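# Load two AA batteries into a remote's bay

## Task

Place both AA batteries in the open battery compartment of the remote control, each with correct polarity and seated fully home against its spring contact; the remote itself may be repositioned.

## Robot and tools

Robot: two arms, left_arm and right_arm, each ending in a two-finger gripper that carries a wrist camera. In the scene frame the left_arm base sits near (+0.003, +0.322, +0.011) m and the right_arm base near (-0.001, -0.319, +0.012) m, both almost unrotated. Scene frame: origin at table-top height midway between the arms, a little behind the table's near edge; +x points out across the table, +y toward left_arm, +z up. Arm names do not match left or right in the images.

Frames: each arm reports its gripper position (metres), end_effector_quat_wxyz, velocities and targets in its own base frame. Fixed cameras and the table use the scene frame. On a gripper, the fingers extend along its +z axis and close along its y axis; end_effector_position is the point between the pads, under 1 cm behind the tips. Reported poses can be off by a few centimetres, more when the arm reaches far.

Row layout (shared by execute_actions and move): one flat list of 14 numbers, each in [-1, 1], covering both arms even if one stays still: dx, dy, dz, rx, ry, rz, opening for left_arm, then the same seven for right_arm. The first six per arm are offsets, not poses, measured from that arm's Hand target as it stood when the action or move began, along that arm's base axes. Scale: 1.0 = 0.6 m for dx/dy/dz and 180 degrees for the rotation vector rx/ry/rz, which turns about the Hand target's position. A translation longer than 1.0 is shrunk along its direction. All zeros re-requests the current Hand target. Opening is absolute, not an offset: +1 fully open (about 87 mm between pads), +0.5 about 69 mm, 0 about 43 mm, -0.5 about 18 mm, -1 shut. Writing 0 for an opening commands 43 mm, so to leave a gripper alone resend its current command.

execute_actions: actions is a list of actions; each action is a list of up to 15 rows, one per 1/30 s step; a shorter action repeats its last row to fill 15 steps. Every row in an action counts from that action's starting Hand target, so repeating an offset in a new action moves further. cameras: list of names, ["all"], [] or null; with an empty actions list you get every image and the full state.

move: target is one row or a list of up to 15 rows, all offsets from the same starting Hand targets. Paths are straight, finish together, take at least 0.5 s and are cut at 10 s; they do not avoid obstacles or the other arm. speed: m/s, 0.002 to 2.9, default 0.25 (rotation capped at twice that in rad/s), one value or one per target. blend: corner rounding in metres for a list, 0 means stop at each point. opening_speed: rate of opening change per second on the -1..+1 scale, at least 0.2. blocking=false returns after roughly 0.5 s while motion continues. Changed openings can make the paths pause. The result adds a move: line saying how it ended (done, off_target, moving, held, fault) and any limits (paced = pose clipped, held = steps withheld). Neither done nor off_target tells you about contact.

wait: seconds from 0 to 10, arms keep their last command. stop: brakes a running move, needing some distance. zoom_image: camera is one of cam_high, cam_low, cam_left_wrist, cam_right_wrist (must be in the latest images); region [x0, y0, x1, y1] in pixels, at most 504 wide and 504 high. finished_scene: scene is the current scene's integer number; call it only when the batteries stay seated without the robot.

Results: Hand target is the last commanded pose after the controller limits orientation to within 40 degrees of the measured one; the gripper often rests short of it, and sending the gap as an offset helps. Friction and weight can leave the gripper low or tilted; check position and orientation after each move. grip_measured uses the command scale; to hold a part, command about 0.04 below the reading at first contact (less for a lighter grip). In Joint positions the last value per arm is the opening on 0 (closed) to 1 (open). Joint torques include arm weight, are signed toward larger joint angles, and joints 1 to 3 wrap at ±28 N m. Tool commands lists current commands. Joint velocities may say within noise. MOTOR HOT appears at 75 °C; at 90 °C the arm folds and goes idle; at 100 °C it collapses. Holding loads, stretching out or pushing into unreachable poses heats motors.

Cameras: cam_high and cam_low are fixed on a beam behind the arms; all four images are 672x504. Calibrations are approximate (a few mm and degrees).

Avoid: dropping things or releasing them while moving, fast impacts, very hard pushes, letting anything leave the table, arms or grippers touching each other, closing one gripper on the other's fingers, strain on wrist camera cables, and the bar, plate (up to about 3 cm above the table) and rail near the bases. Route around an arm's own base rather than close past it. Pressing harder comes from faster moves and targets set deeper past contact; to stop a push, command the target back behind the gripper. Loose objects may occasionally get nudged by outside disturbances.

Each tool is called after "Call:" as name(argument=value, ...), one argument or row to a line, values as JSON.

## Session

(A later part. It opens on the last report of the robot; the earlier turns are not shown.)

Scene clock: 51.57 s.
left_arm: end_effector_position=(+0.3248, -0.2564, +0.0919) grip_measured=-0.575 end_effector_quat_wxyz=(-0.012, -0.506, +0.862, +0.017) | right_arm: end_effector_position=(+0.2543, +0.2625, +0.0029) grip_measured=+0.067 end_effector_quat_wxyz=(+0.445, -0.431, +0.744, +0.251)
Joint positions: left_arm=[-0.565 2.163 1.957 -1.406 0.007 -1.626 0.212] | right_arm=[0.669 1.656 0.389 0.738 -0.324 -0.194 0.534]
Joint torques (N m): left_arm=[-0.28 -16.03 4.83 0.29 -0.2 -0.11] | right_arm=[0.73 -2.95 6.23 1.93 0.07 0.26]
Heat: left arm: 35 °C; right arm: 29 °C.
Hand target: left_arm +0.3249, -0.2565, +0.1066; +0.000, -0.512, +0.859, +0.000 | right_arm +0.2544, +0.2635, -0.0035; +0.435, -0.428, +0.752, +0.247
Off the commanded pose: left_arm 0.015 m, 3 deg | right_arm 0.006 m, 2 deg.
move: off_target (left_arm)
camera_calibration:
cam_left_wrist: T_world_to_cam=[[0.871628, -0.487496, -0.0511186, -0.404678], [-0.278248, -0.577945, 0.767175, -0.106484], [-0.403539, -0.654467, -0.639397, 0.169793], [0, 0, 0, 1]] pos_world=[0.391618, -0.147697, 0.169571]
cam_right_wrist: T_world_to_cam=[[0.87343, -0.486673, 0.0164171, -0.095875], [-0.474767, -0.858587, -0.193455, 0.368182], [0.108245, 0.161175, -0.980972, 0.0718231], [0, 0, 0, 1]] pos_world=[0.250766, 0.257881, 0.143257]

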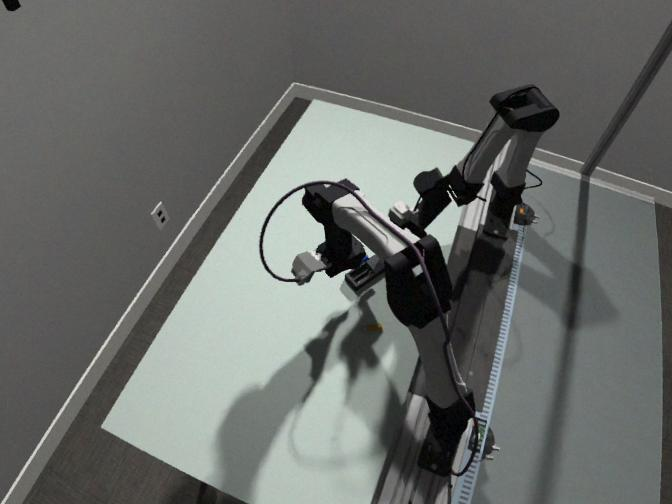

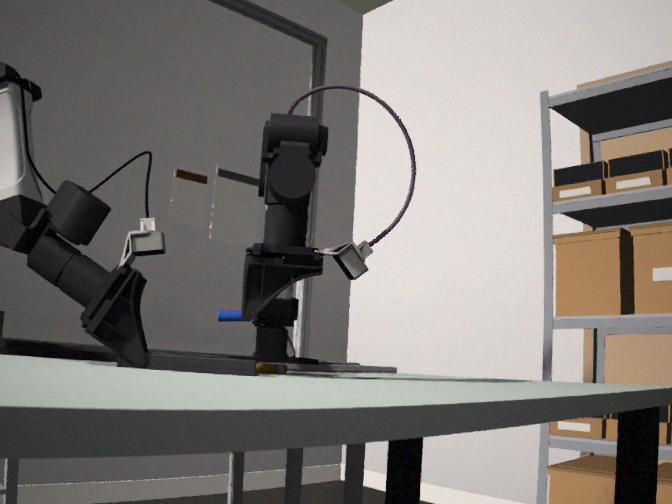

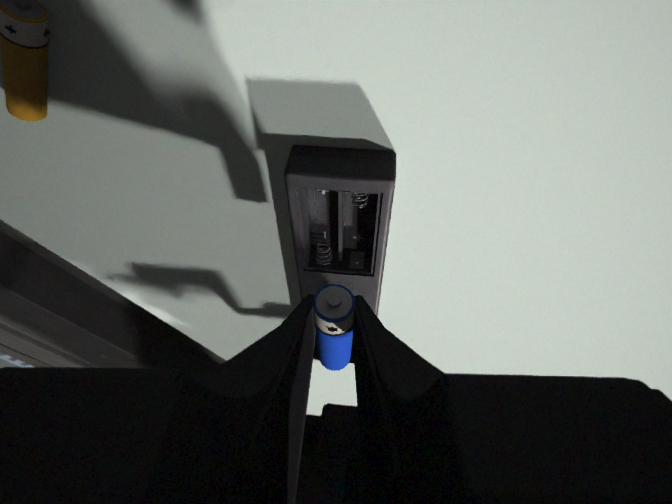

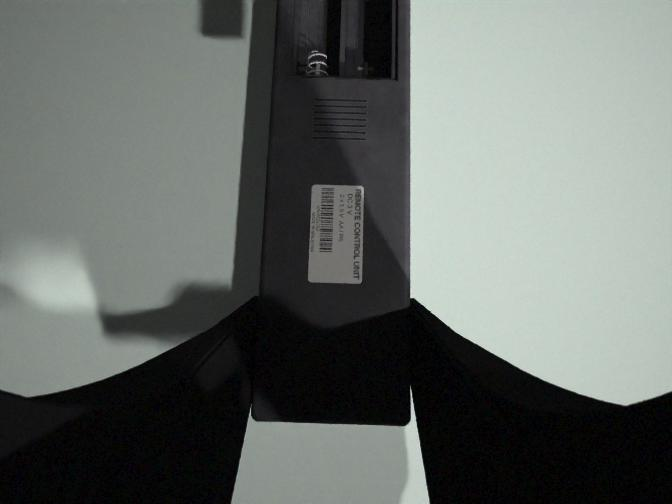

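Call:
move(
  target=[-0.0147,0.0087,-0.028,0.0972,-0.0539,0,-0.62,0,0,0,0,0,0,-0.15],
  speed=0.15,
  cameras=["cam_low","cam_left_wrist"],
)

Call:
zoom_image(
  camera="cam_low",
  region=[180, 270, 350, 400],
)

Call:
zoom_image(
  camera="cam_left_wrist",
  region=[250, 120, 430, 370],
)

Scene clock: 56.07 s.
left_arm: end_effector_position=(+0.3214, -0.2580, +0.0818) grip_measured=-0.575 end_effector_quat_wxyz=(+0.144, -0.500, +0.850, +0.081) | right_arm: end_effector_position=(+0.2543, +0.2625, +0.0029) grip_measured=+0.067 end_effector_quat_wxyz=(+0.445, -0.431, +0.744, +0.251)
Joint positions: left_arm=[-0.72 2.161 1.93 -1.405 -0.326 -1.794 0.212] | right_arm=[0.669 1.656 0.389 0.738 -0.324 -0.194 0.534]
Joint torques (N m): left_arm=[-0.24 -13.98 5.01 -0.17 -0.53 -0.06] | right_arm=[0.69 -2.88 6.16 1.89 0.06 0.24]
Heat: left arm: 37 °C; right arm: 30 °C.
Hand target: left_arm +0.3160, -0.2513, +0.0897; +0.150, -0.504, +0.846, +0.087 | right_arm +0.2544, +0.2635, -0.0035; +0.435, -0.428, +0.752, +0.247
Off the commanded pose: left_arm 0.012 m, 1 deg | right_arm 0.006 m, 2 deg.
move: off_target (left_arm)
camera_calibration:
cam_left_wrist: T_world_to_cam=[[0.874609, -0.484824, -0.00224429, -0.407398], [-0.415077, -0.751164, 0.513288, -0.0805504], [-0.25054, -0.447995, -0.858214, 0.182884], [0, 0, 0, 1]] pos_world=[0.368699, -0.176091, 0.197385]
Images, in order (width x height): cam_low 672x504, cam_left_wrist 672x504.

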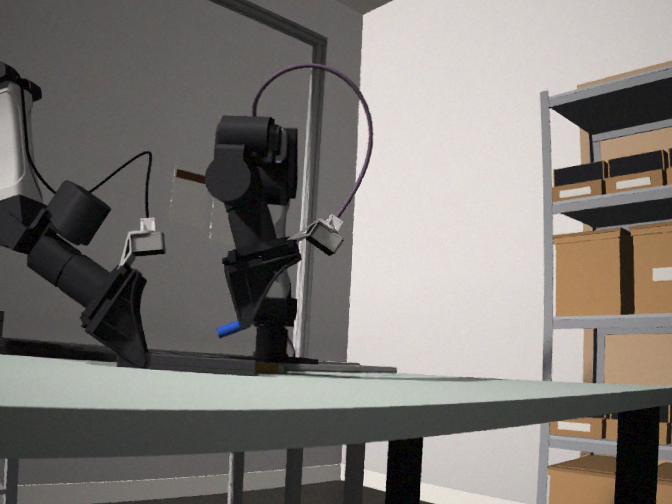

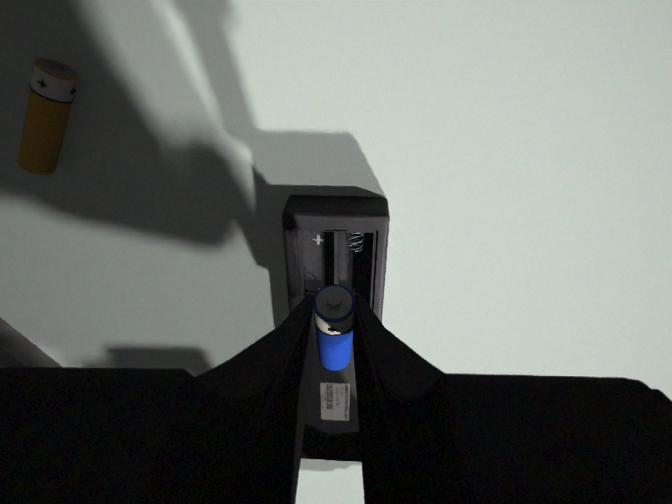

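Scaled by 2.965 from the camera's 672x504 image, which has a finer 960x720 frame.

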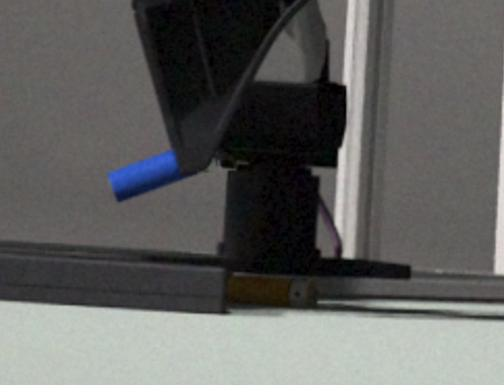

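Scaled by 2.016 from the camera's 672x504 image, which has a finer 960x720 frame.

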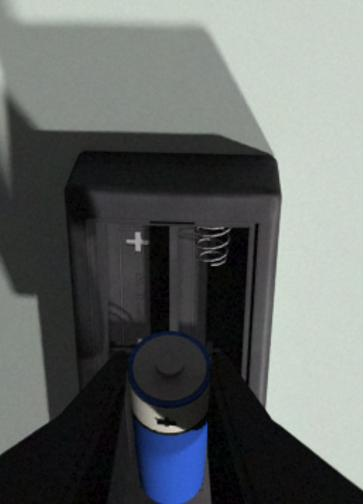

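Call:
move(
  target=[-0.008,0.01,-0.045,0,0,0,-0.62,0,0,0,0,0,0,-0.15],
  speed=0.12,
  cameras=["cam_low","cam_left_wrist"],
)

Call:
zoom_image(
  camera="cam_low",
  region=[180, 270, 350, 400],
)

Call:
zoom_image(
  camera="cam_left_wrist",
  region=[250, 120, 430, 370],
)

Scene clock: 58.03 s.
left_arm: end_effector_position=(+0.3097, -0.2470, +0.0529) grip_measured=-0.575 end_effector_quat_wxyz=(+0.140, -0.497, +0.851, +0.100) | right_arm: end_effector_position=(+0.2543, +0.2625, +0.0029) grip_measured=+0.067 end_effector_quat_wxyz=(+0.445, -0.431, +0.744, +0.251)
Joint positions: left_arm=[-0.72 2.142 1.783 -1.317 -0.33 -1.794 0.212] | right_arm=[0.669 1.656 0.389 0.738 -0.324 -0.194 0.534]
Joint torques (N m): left_arm=[0.01 -14.72 4.45 0.12 -0.47 -0.05] | right_arm=[0.73 -2.8 6.32 1.89 0.09 0.29]
Motor temperatures (°C): left_arm=[20 38 24 21 20 21 23] | right_arm=[19 21 26 30 22 22 21]
Heat: left arm: 38 °C; right arm: 30 °C.
Hand target: left_arm +0.3111, -0.2452, +0.0627; +0.150, -0.504, +0.846, +0.087 | right_arm +0.2544, +0.2635, -0.0035; +0.435, -0.428, +0.752, +0.247
Off the commanded pose: left_arm 0.010 m, 2 deg | right_arm 0.006 m, 2 deg.
move: done
camera_calibration:
cam_left_wrist: T_world_to_cam=[[0.873828, -0.484535, -0.0406214, -0.38943], [-0.401218, -0.765715, 0.502697, -0.0696263], [-0.274679, -0.422973, -0.863508, 0.174086], [0, 0, 0, 1]] pos_world=[0.360177, -0.168372, 0.169506]
Images, in order (width x height): cam_low 672x504, cam_left_wrist 672x504.

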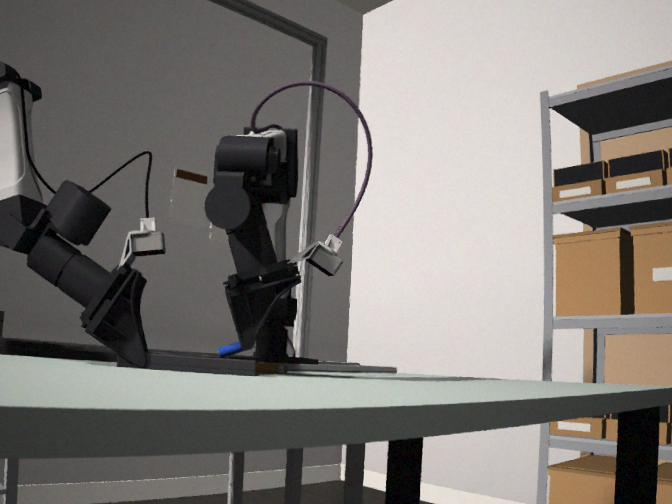

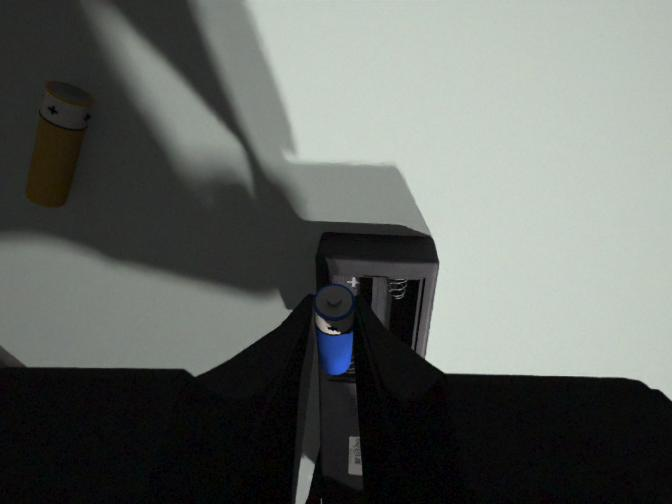

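Scaled by 2.965 from the camera's 672x504 image, which has a finer 960x720 frame.

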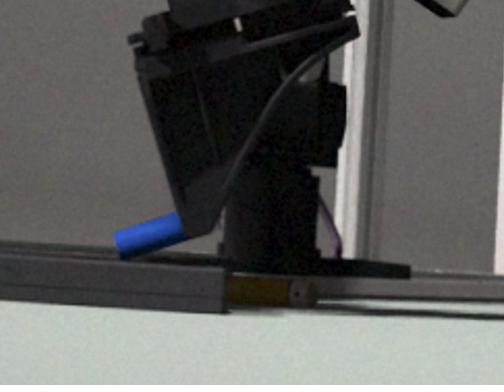

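Scaled by 2.016 from the camera's 672x504 image, which has a finer 960x720 frame.

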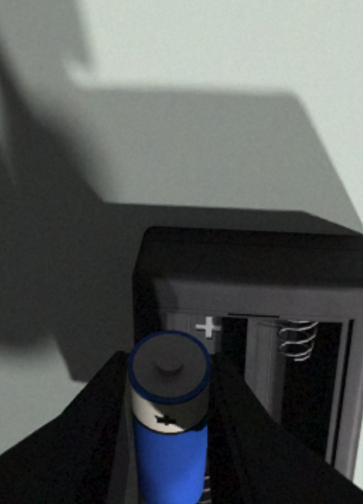

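Call:
move(
  target=[0.014,-0.008,-0.01,0,0,0,-0.62,0,0,0,0,0,0,-0.15],
  speed=0.12,
  cameras=["cam_low","cam_left_wrist"],
)

Call:
zoom_image(
  camera="cam_left_wrist",
  region=[250, 120, 430, 370],
)

Scene clock: 59.23 s.
left_arm: end_effector_position=(+0.3106, -0.2477, +0.0529) grip_measured=-0.575 end_effector_quat_wxyz=(+0.141, -0.497, +0.851, +0.098) | right_arm: end_effector_position=(+0.2543, +0.2625, +0.0029) grip_measured=+0.067 end_effector_quat_wxyz=(+0.445, -0.431, +0.744, +0.251)
Joint positions: left_arm=[-0.72 2.142 1.783 -1.313 -0.33 -1.794 0.212] | right_arm=[0.669 1.656 0.389 0.738 -0.324 -0.194 0.534]
Joint torques (N m): left_arm=[0.44 -10.81 8.36 0.15 -0.48 -0.01] | right_arm=[0.72 -2.8 6.38 1.9 0.07 0.24]
Heat: left arm: 38 °C; right arm: 30 °C.
Hand target: left_arm +0.3195, -0.2501, +0.0567; +0.150, -0.504, +0.846, +0.087 | right_arm +0.2544, +0.2635, -0.0035; +0.435, -0.428, +0.752, +0.247
Off the commanded pose: left_arm 0.010 m, 2 deg | right_arm 0.006 m, 2 deg.
move: done
camera_calibration:
cam_left_wrist: T_world_to_cam=[[0.873986, -0.484604, -0.0361497, -0.390878], [-0.402915, -0.764227, 0.503604, -0.0689686], [-0.271675, -0.425578, -0.863178, 0.172388], [0, 0, 0, 1]] pos_world=[0.360667, -0.168764, 0.169405]
Images, in order (width x height): cam_low 672x504, cam_left_wrist 672x504.

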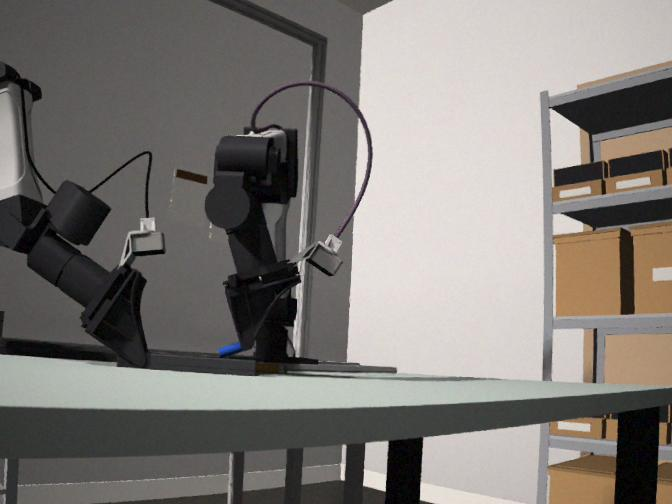

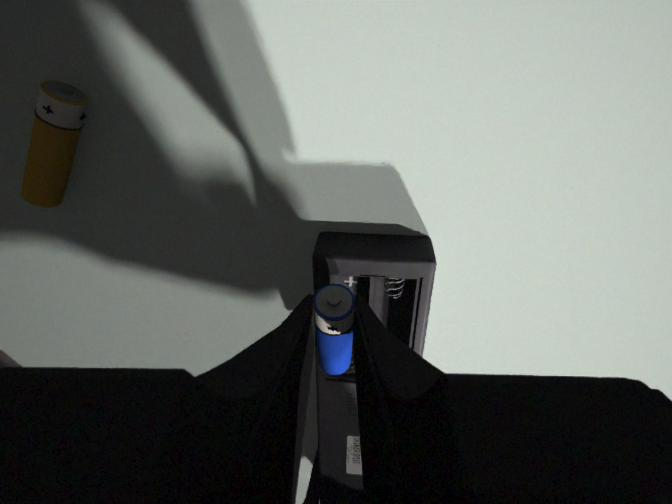

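Scaled by 2.016 from the camera's 672x504 image, which has a finer 960x720 frame.

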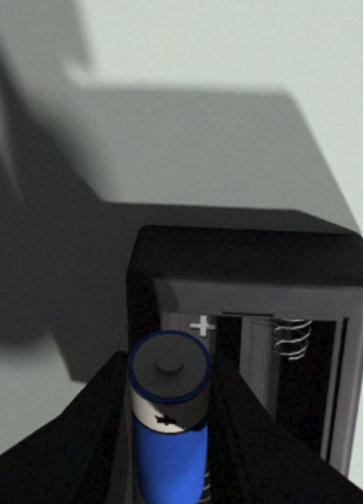

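Call:
move(
  target=[0.015,-0.013,0.0,0,0,0,-0.62,0,0,0,0,0,0,-0.15],
  speed=0.12,
  cameras=["cam_left_wrist"],
)

Call:
zoom_image(
  camera="cam_left_wrist",
  region=[250, 120, 430, 370],
)

Scene clock: 60.37 s.
left_arm: end_effector_position=(+0.3233, -0.2588, +0.0526) grip_measured=-0.575 end_effector_quat_wxyz=(+0.145, -0.499, +0.850, +0.086) | right_arm: end_effector_position=(+0.2543, +0.2625, +0.0029) grip_measured=+0.067 end_effector_quat_wxyz=(+0.445, -0.431, +0.744, +0.251)
Joint positions: left_arm=[-0.72 2.186 1.853 -1.313 -0.33 -1.794 0.212] | right_arm=[0.669 1.656 0.389 0.738 -0.324 -0.194 0.534]
Joint torques (N m): left_arm=[0.43 -10.44 9.46 -0.09 -0.52 0.01] | right_arm=[0.61 -2.93 6.27 1.92 0.05 0.26]
Heat: left arm: 38 °C; right arm: 30 °C.
Hand target: left_arm +0.3285, -0.2579, +0.0567; +0.150, -0.504, +0.846, +0.087 | right_arm +0.2544, +0.2635, -0.0035; +0.435, -0.428, +0.752, +0.247
Off the commanded pose: left_arm 0.007 m, 1 deg | right_arm 0.006 m, 2 deg.
move: done
camera_calibration:
cam_left_wrist: T_world_to_cam=[[0.874453, -0.484991, -0.0107639, -0.408992], [-0.412778, -0.755539, 0.5087, -0.0670495], [-0.254848, -0.440391, -0.860877, 0.161449], [0, 0, 0, 1]] pos_world=[0.371113, -0.177916, 0.168693]
Images, in order (width x height): cam_left_wrist 672x504.

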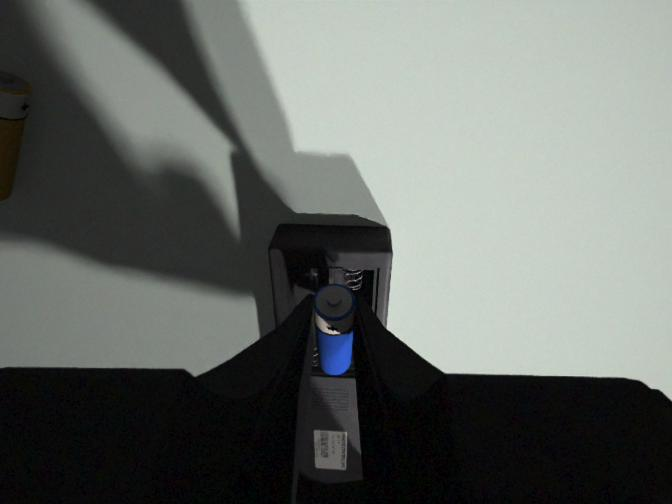

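Scaled by 2.016 from the camera's 672x504 image, which has a finer 960x720 frame.

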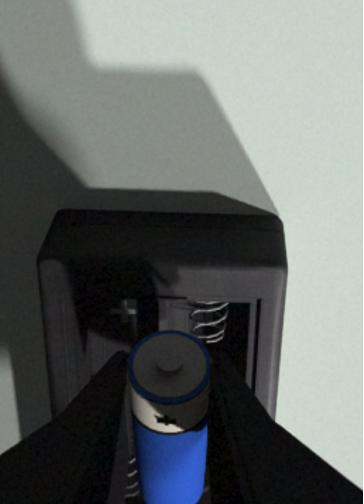

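Call:
move(
  target=[-0.021,0.01,0.0,0,0,0,-0.62,0,0,0,0,0,0,-0.15],
  speed=0.12,
  cameras=["cam_left_wrist"],
)

Call:
zoom_image(
  camera="cam_left_wrist",
  region=[250, 120, 430, 370],
)

Scene clock: 61.87 s.
left_arm: end_effector_position=(+0.3145, -0.2511, +0.0425) grip_measured=-0.575 end_effector_quat_wxyz=(+0.138, -0.496, +0.851, +0.105) | right_arm: end_effector_position=(+0.2543, +0.2625, +0.0029) grip_measured=+0.067 end_effector_quat_wxyz=(+0.445, -0.431, +0.744, +0.251)
Joint positions: left_arm=[-0.72 2.186 1.81 -1.311 -0.33 -1.795 0.212] | right_arm=[0.669 1.656 0.389 0.738 -0.324 -0.194 0.534]
Joint torques (N m): left_arm=[-0.28 -15.77 4.75 0.11 -0.47 -0.09] | right_arm=[0.85 -2.89 6.3 1.92 0.08 0.26]
Heat: left arm: 38 °C; right arm: 30 °C.
Hand target: left_arm +0.3159, -0.2519, +0.0566; +0.150, -0.504, +0.846, +0.087 | right_arm +0.2544, +0.2635, -0.0035; +0.435, -0.428, +0.752, +0.247
Off the commanded pose: left_arm 0.014 m, 3 deg | right_arm 0.006 m, 2 deg.
move: off_target (left_arm)
camera_calibration:
cam_left_wrist: T_world_to_cam=[[0.874017, -0.483209, -0.051027, -0.395326], [-0.39634, -0.769736, 0.50042, -0.0680807], [-0.281085, -0.417152, -0.864277, 0.168133], [0, 0, 0, 1]] pos_world=[0.365798, -0.173292, 0.159211]
Images, in order (width x height): cam_left_wrist 672x504.

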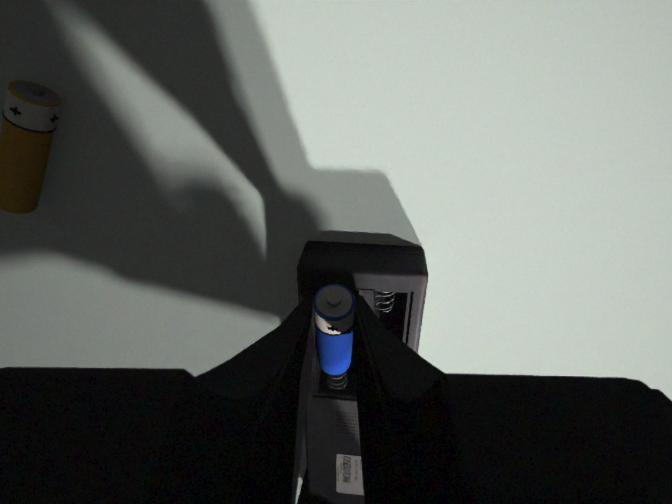

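Scaled by 2.016 from the camera's 672x504 image, which has a finer 960x720 frame.

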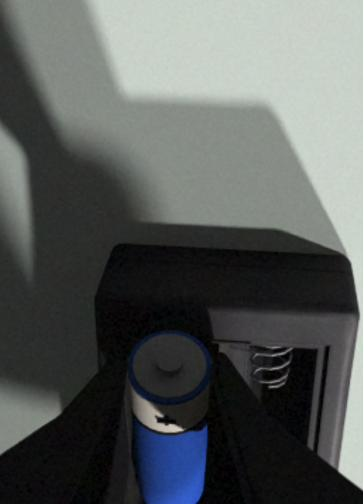

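Call:
move(
  target=[-0.02,-0.0365,-0.005,0,0,0,-0.62,0,0,0,0,0,0,-0.15],
  speed=0.08,
  cameras=["cam_low","cam_left_wrist","cam_right_wrist"],
)

Call:
zoom_image(
  camera="cam_left_wrist",
  region=[250, 180, 430, 430],
)

Call:
zoom_image(
  camera="cam_low",
  region=[180, 300, 350, 400],
)

Call:
zoom_image(
  camera="cam_right_wrist",
  region=[240, 0, 440, 150],
)

Scene clock: 63.67 s.
left_arm: end_effector_position=(+0.3092, -0.2582, +0.0434) grip_measured=-0.575 end_effector_quat_wxyz=(+0.160, -0.502, +0.843, +0.107) | right_arm: end_effector_position=(+0.2543, +0.2625, +0.0029) grip_measured=+0.067 end_effector_quat_wxyz=(+0.445, -0.431, +0.744, +0.251)
Joint positions: left_arm=[-0.76 2.186 1.81 -1.322 -0.367 -1.856 0.212] | right_arm=[0.669 1.656 0.389 0.738 -0.324 -0.194 0.534]
Joint torques (N m): left_arm=[-1.8 -12.51 8.57 -0.11 0.03 -0.05] | right_arm=[0.8 -2.8 6.28 1.92 0.09 0.23]
Heat: left arm: 39 °C; right arm: 30 °C.
Hand target: left_arm +0.3040, -0.2736, +0.0536; +0.150, -0.504, +0.846, +0.087 | right_arm +0.2544, +0.2635, -0.0035; +0.435, -0.428, +0.752, +0.247
Off the commanded pose: left_arm 0.019 m, 3 deg | right_arm 0.006 m, 2 deg.
move: off_target (left_arm)
camera_calibration:
cam_left_wrist: T_world_to_cam=[[0.881609, -0.47102, -0.0300992, -0.394237], [-0.404611, -0.787066, 0.465636, -0.0765936], [-0.243014, -0.398331, -0.884464, 0.158457], [0, 0, 0, 1]] pos_world=[0.35508, -0.182859, 0.163948]
cam_right_wrist: T_world_to_cam=[[0.87343, -0.486673, 0.0164171, -0.095875], [-0.474767, -0.858587, -0.193455, 0.368182], [0.108245, 0.161175, -0.980972, 0.0718231], [0, 0, 0, 1]] pos_world=[0.250766, 0.257881, 0.143257]
Images, in order (width x height): cam_low 672x504, cam_left_wrist 672x504, cam_right_wrist 672x504.

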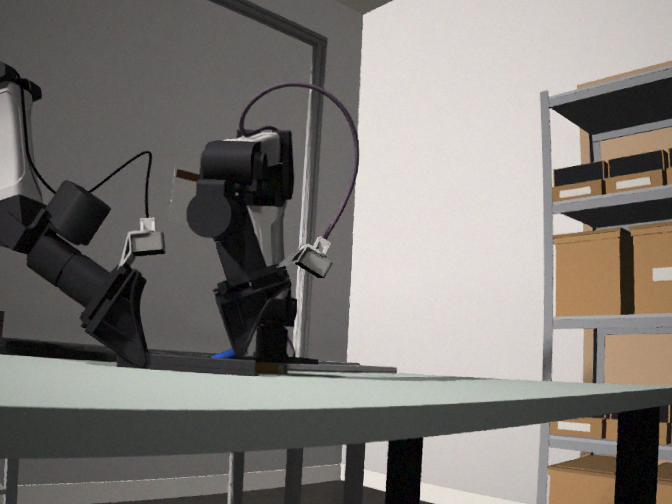

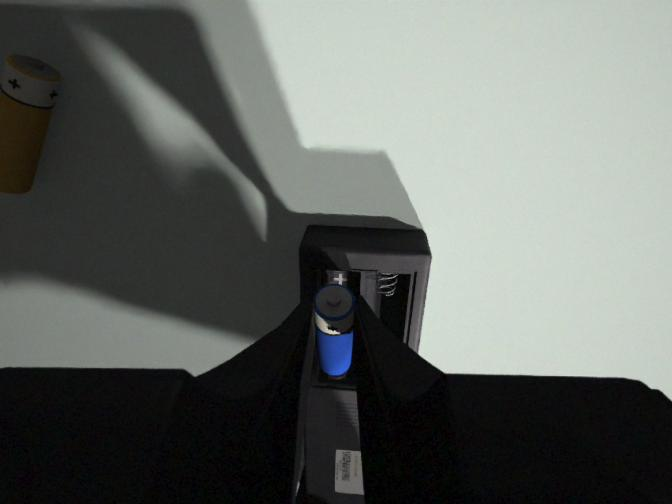

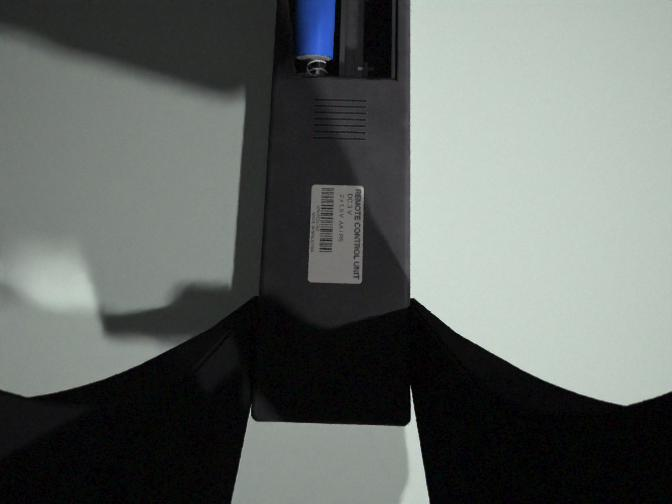

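Scaled by 2.016 from the camera's 672x504 image, which has a finer 960x720 frame.

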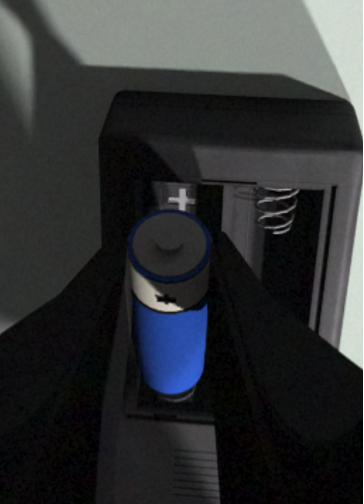

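Scaled by 2.965 from the camera's 672x504 image, which has a finer 960x720 frame.

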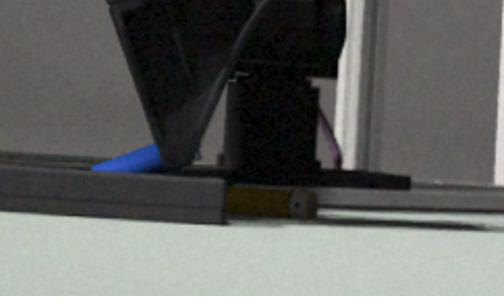

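Scaled by 2.520 from the camera's 672x504 image, which has a finer 960x720 frame.

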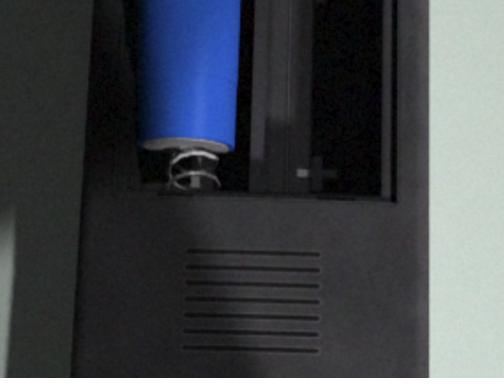

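Call:
move(
  target=[-0.016,-0.029,-0.015,0,0,0,-0.62,0,0,0,0,0,0,-0.15],
  speed=0.08,
  cameras=["cam_low","cam_left_wrist","cam_right_wrist"],
)

Call:
zoom_image(
  camera="cam_left_wrist",
  region=[250, 180, 430, 430],
)

Call:
zoom_image(
  camera="cam_low",
  region=[180, 300, 350, 400],
)

Call:
zoom_image(
  camera="cam_right_wrist",
  region=[240, 0, 440, 150],
)

Scene clock: 65.13 s.
left_arm: end_effector_position=(+0.3066, -0.2620, +0.0457) grip_measured=-0.575 end_effector_quat_wxyz=(+0.182, -0.505, +0.836, +0.111) | right_arm: end_effector_position=(+0.2543, +0.2625, +0.0029) grip_measured=+0.067 end_effector_quat_wxyz=(+0.445, -0.431, +0.744, +0.251)
Joint positions: left_arm=[-0.791 2.189 1.819 -1.34 -0.409 -1.905 0.212] | right_arm=[0.669 1.656 0.389 0.738 -0.324 -0.194 0.534]
Joint torques (N m): left_arm=[-3.06 -9.92 9.26 0.06 0.53 -0.06] | right_arm=[0.69 -2.89 6.3 1.9 0.08 0.23]
Heat: left arm: 39 °C; right arm: 30 °C.
Hand target: left_arm +0.2945, -0.2911, +0.0447; +0.150, -0.504, +0.846, +0.087 | right_arm +0.2544, +0.2635, -0.0035; +0.435, -0.428, +0.752, +0.247
Off the commanded pose: left_arm 0.032 m, 5 deg | right_arm 0.006 m, 2 deg.
move: off_target (left_arm)
camera_calibration:
cam_left_wrist: T_world_to_cam=[[0.8863, -0.462981, -0.0110045, -0.393893], [-0.414543, -0.803719, 0.426837, -0.081137], [-0.206462, -0.373744, -0.904262, 0.154474], [0, 0, 0, 1]] pos_world=[0.347365, -0.189842, 0.169983]
cam_right_wrist: T_world_to_cam=[[0.87343, -0.486673, 0.0164171, -0.095875], [-0.474767, -0.858587, -0.193455, 0.368182], [0.108245, 0.161175, -0.980972, 0.0718231], [0, 0, 0, 1]] pos_world=[0.250766, 0.257881, 0.143257]
Images, in order (width x height): cam_low 672x504, cam_left_wrist 672x504, cam_right_wrist 672x504.

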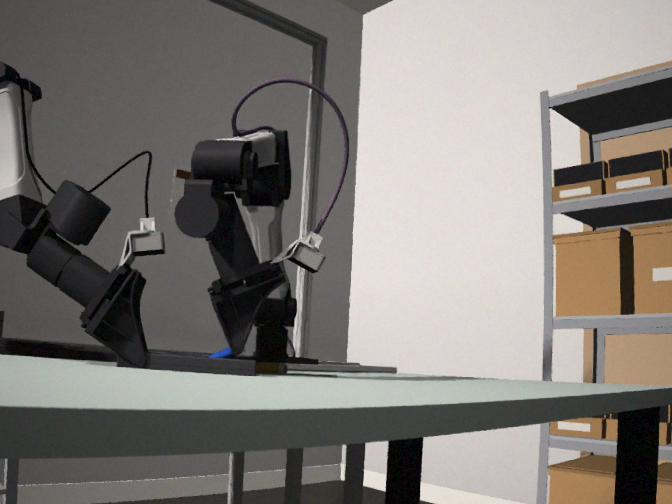

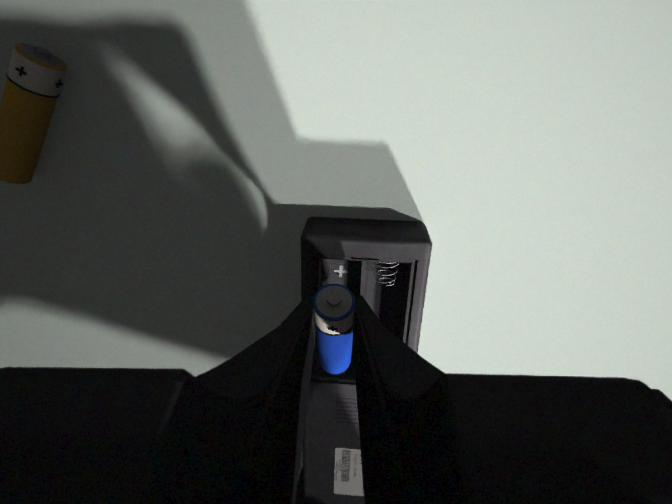

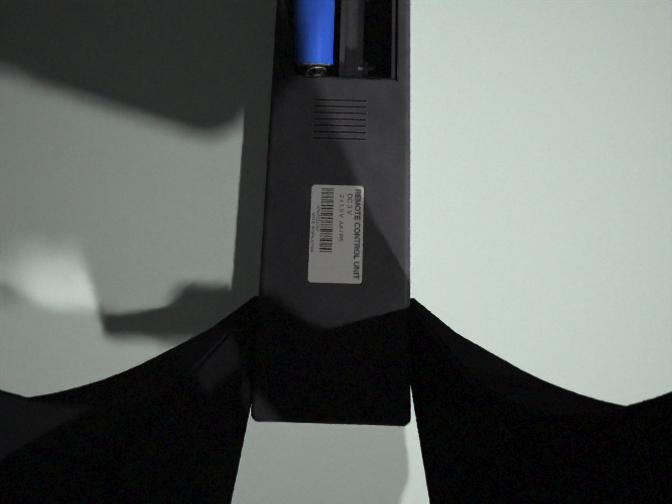

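Scaled by 2.016 from the camera's 672x504 image, which has a finer 960x720 frame.

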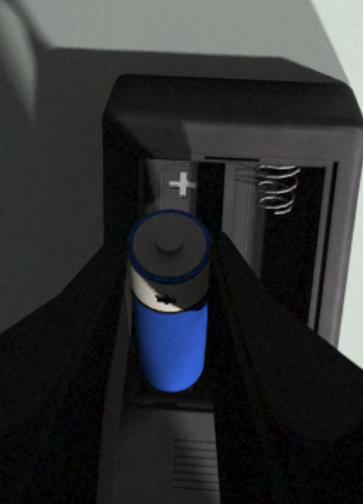

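Scaled by 2.965 from the camera's 672x504 image, which has a finer 960x720 frame.

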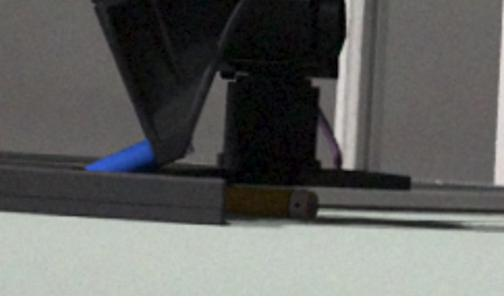

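Scaled by 2.520 from the camera's 672x504 image, which has a finer 960x720 frame.

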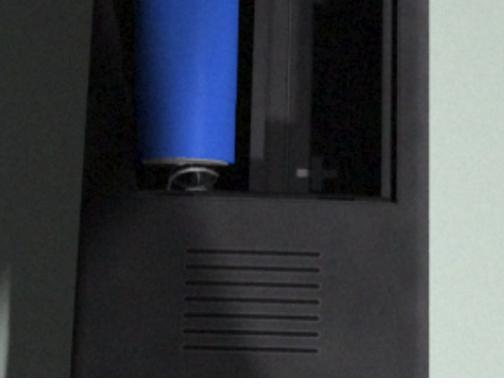

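Call:
move(
  target=[0.0,0.0,-0.022,-0.0972,0.0539,0,-0.62,0,0,0,0,0,0,-0.15],
  speed=0.1,
  cameras=["cam_low","cam_left_wrist","cam_right_wrist"],
)

Call:
zoom_image(
  camera="cam_left_wrist",
  region=[250, 180, 430, 430],
)

Call:
zoom_image(
  camera="cam_low",
  region=[180, 300, 350, 400],
)

Call:
zoom_image(
  camera="cam_right_wrist",
  region=[240, 0, 440, 150],
)

Scene clock: 68.60 s.
left_arm: end_effector_position=(+0.3079, -0.2599, +0.0387) grip_measured=-0.575 end_effector_quat_wxyz=(+0.048, -0.522, +0.851, +0.042) | right_arm: end_effector_position=(+0.2543, +0.2625, +0.0029) grip_measured=+0.067 end_effector_quat_wxyz=(+0.445, -0.431, +0.744, +0.251)
Joint positions: left_arm=[-0.652 2.121 1.694 -1.188 -0.12 -1.756 0.212] | right_arm=[0.669 1.656 0.389 0.738 -0.324 -0.194 0.534]
Joint torques (N m): left_arm=[-2.32 -10.56 3.08 0.93 1.18 0.12] | right_arm=[0.65 -2.8 6.26 1.9 0.07 0.26]
Heat: left arm: 39 °C; right arm: 30 °C.
Hand target: left_arm +0.2944, -0.2911, +0.0315; +0.000, -0.512, +0.859, +0.000 | right_arm +0.2544, +0.2635, -0.0035; +0.435, -0.428, +0.752, +0.247
Off the commanded pose: left_arm 0.035 m, 7 deg | right_arm 0.006 m, 2 deg.
move: off_target (left_arm)
camera_calibration:
cam_left_wrist: T_world_to_cam=[[0.892006, -0.450995, -0.0304644, -0.392073], [-0.312912, -0.664722, 0.678403, -0.0809122], [-0.326207, -0.595607, -0.734058, 0.121866], [0, 0, 0, 1]] pos_world=[0.364166, -0.158023, 0.132403]
cam_right_wrist: T_world_to_cam=[[0.87343, -0.486673, 0.0164171, -0.095875], [-0.474767, -0.858587, -0.193455, 0.368182], [0.108245, 0.161175, -0.980972, 0.0718231], [0, 0, 0, 1]] pos_world=[0.250766, 0.257881, 0.143257]
Images, in order (width x height): cam_low 672x504, cam_left_wrist 672x504, cam_right_wrist 672x504.

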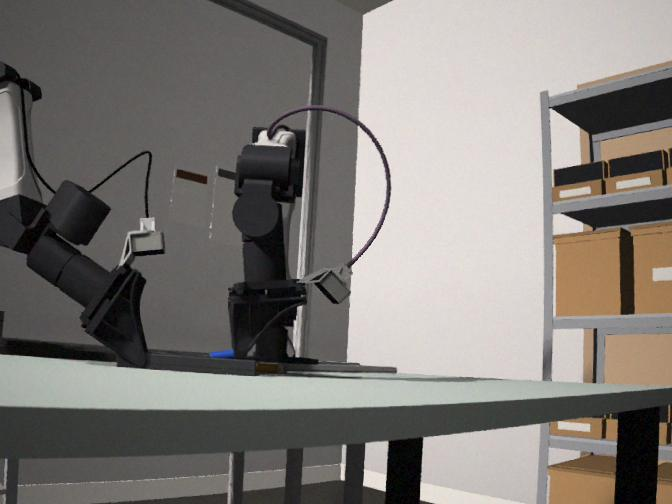

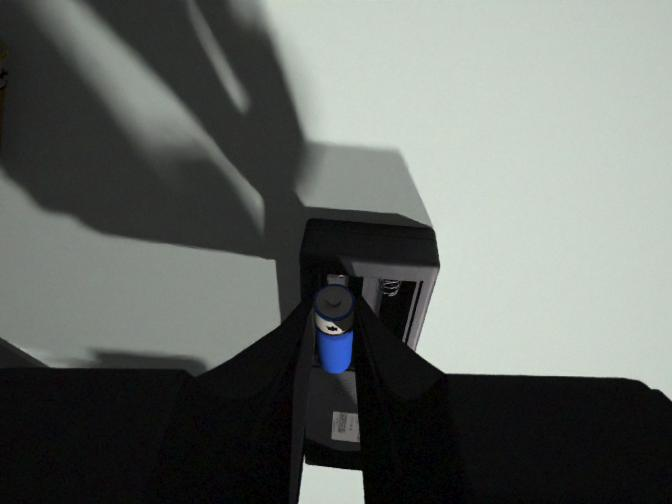

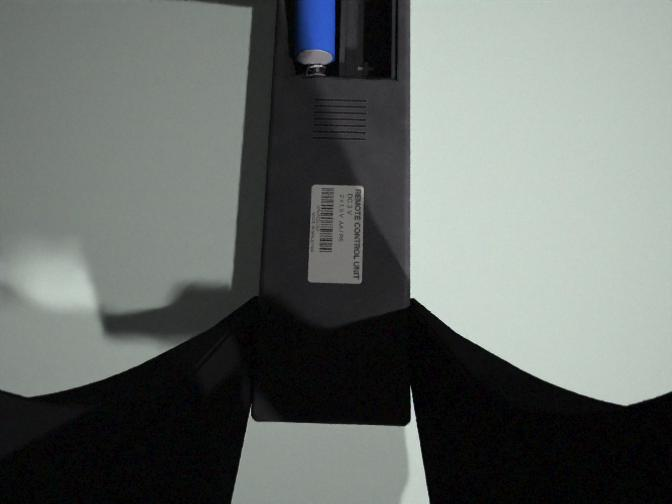

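Scaled by 2.016 from the camera's 672x504 image, which has a finer 960x720 frame.

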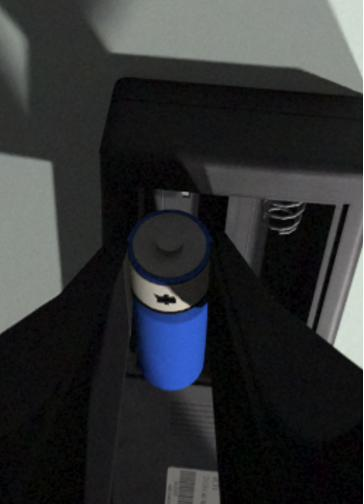

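Scaled by 2.965 from the camera's 672x504 image, which has a finer 960x720 frame.

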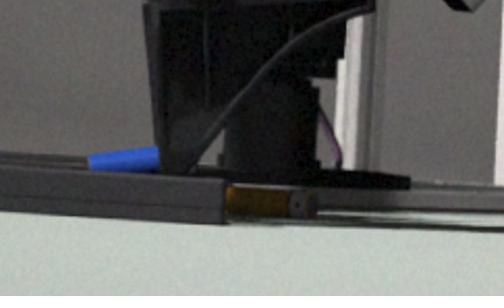

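Scaled by 2.520 from the camera's 672x504 image, which has a finer 960x720 frame.

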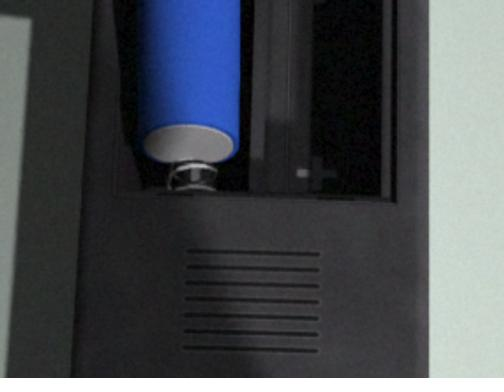

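Call:
move(
  target=[0.003,0.006,-0.045,0.0,0.0,0,-0.62,0,0,0,0,0,0,-0.15],
  speed=0.08,
  cameras=["cam_low","cam_left_wrist","cam_right_wrist"],
)

Call:
zoom_image(
  camera="cam_left_wrist",
  region=[250, 180, 430, 430],
)

Call:
zoom_image(
  camera="cam_low",
  region=[180, 300, 350, 400],
)

Call:
zoom_image(
  camera="cam_right_wrist",
  region=[240, 0, 440, 150],
)

Scene clock: 70.40 s.
left_arm: end_effector_position=(+0.3077, -0.2594, +0.0373) grip_measured=-0.575 end_effector_quat_wxyz=(+0.042, -0.522, +0.852, +0.021) | right_arm: end_effector_position=(+0.2543, +0.2625, +0.0029) grip_measured=+0.067 end_effector_quat_wxyz=(+0.445, -0.431, +0.744, +0.251)
Joint positions: left_arm=[-0.64 2.085 1.632 -1.124 -0.094 -1.74 0.212] | right_arm=[0.669 1.656 0.389 0.738 -0.324 -0.194 0.534]
Joint torques (N m): left_arm=[-2.47 -5.34 1.31 1.38 0.89 0.03] | right_arm=[0.59 -2.77 6.43 1.9 0.09 0.28]
Heat: left arm: 39 °C; right arm: 30 °C.
Hand target: left_arm +0.2961, -0.2876, +0.0045; +0.000, -0.511, +0.859, +0.000 | right_arm +0.2544, +0.2635, -0.0035; +0.435, -0.428, +0.752, +0.247
Off the commanded pose: left_arm 0.045 m, 6 deg | right_arm 0.006 m, 2 deg.
move: off_target (left_arm)
camera_calibration:
cam_left_wrist: T_world_to_cam=[[0.890934, -0.454133, -0.000713722, -0.393253], [-0.323028, -0.63483, 0.701886, -0.0695908], [-0.319203, -0.625103, -0.712289, 0.110457], [0, 0, 0, 1]] pos_world=[0.363141, -0.153721, 0.127242]
cam_right_wrist: T_world_to_cam=[[0.87343, -0.486673, 0.0164171, -0.095875], [-0.474767, -0.858587, -0.193455, 0.368182], [0.108245, 0.161175, -0.980972, 0.0718231], [0, 0, 0, 1]] pos_world=[0.250766, 0.257881, 0.143257]
Images, in order (width x height): cam_low 672x504, cam_left_wrist 672x504, cam_right_wrist 672x504.

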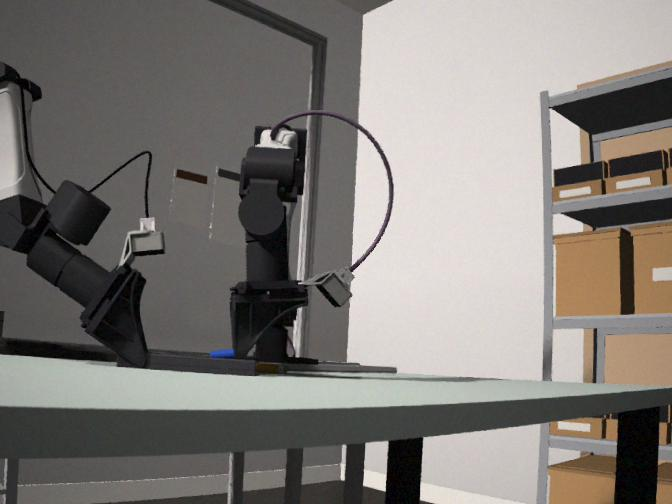

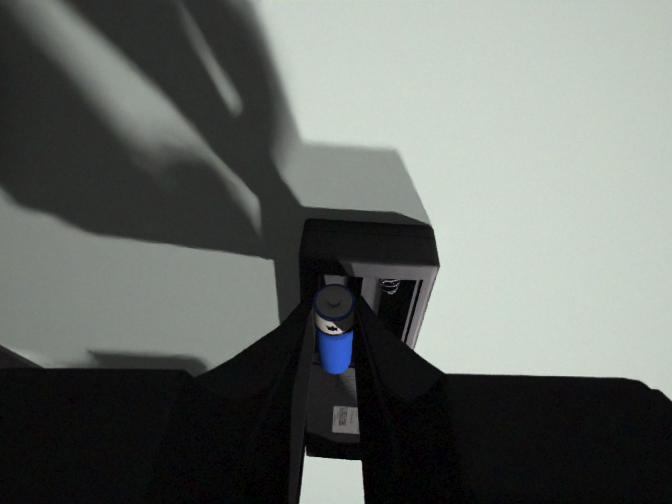

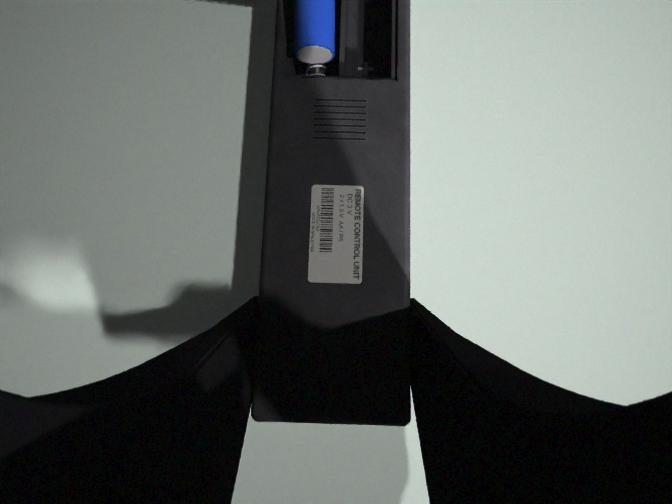

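Scaled by 2.016 from the camera's 672x504 image, which has a finer 960x720 frame.

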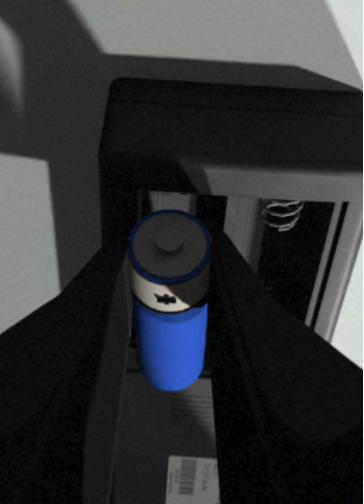

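Scaled by 2.965 from the camera's 672x504 image, which has a finer 960x720 frame.

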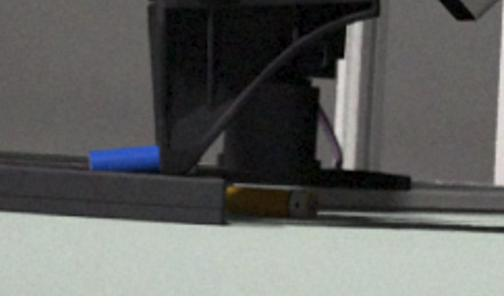

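Scaled by 2.520 from the camera's 672x504 image, which has a finer 960x720 frame.

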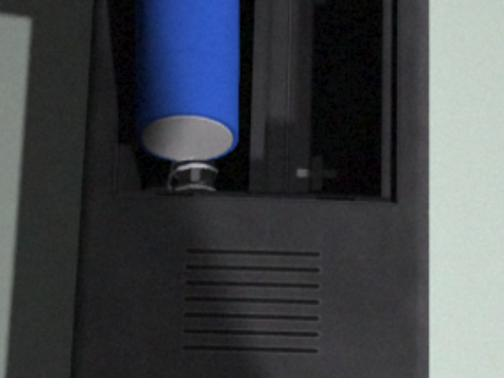

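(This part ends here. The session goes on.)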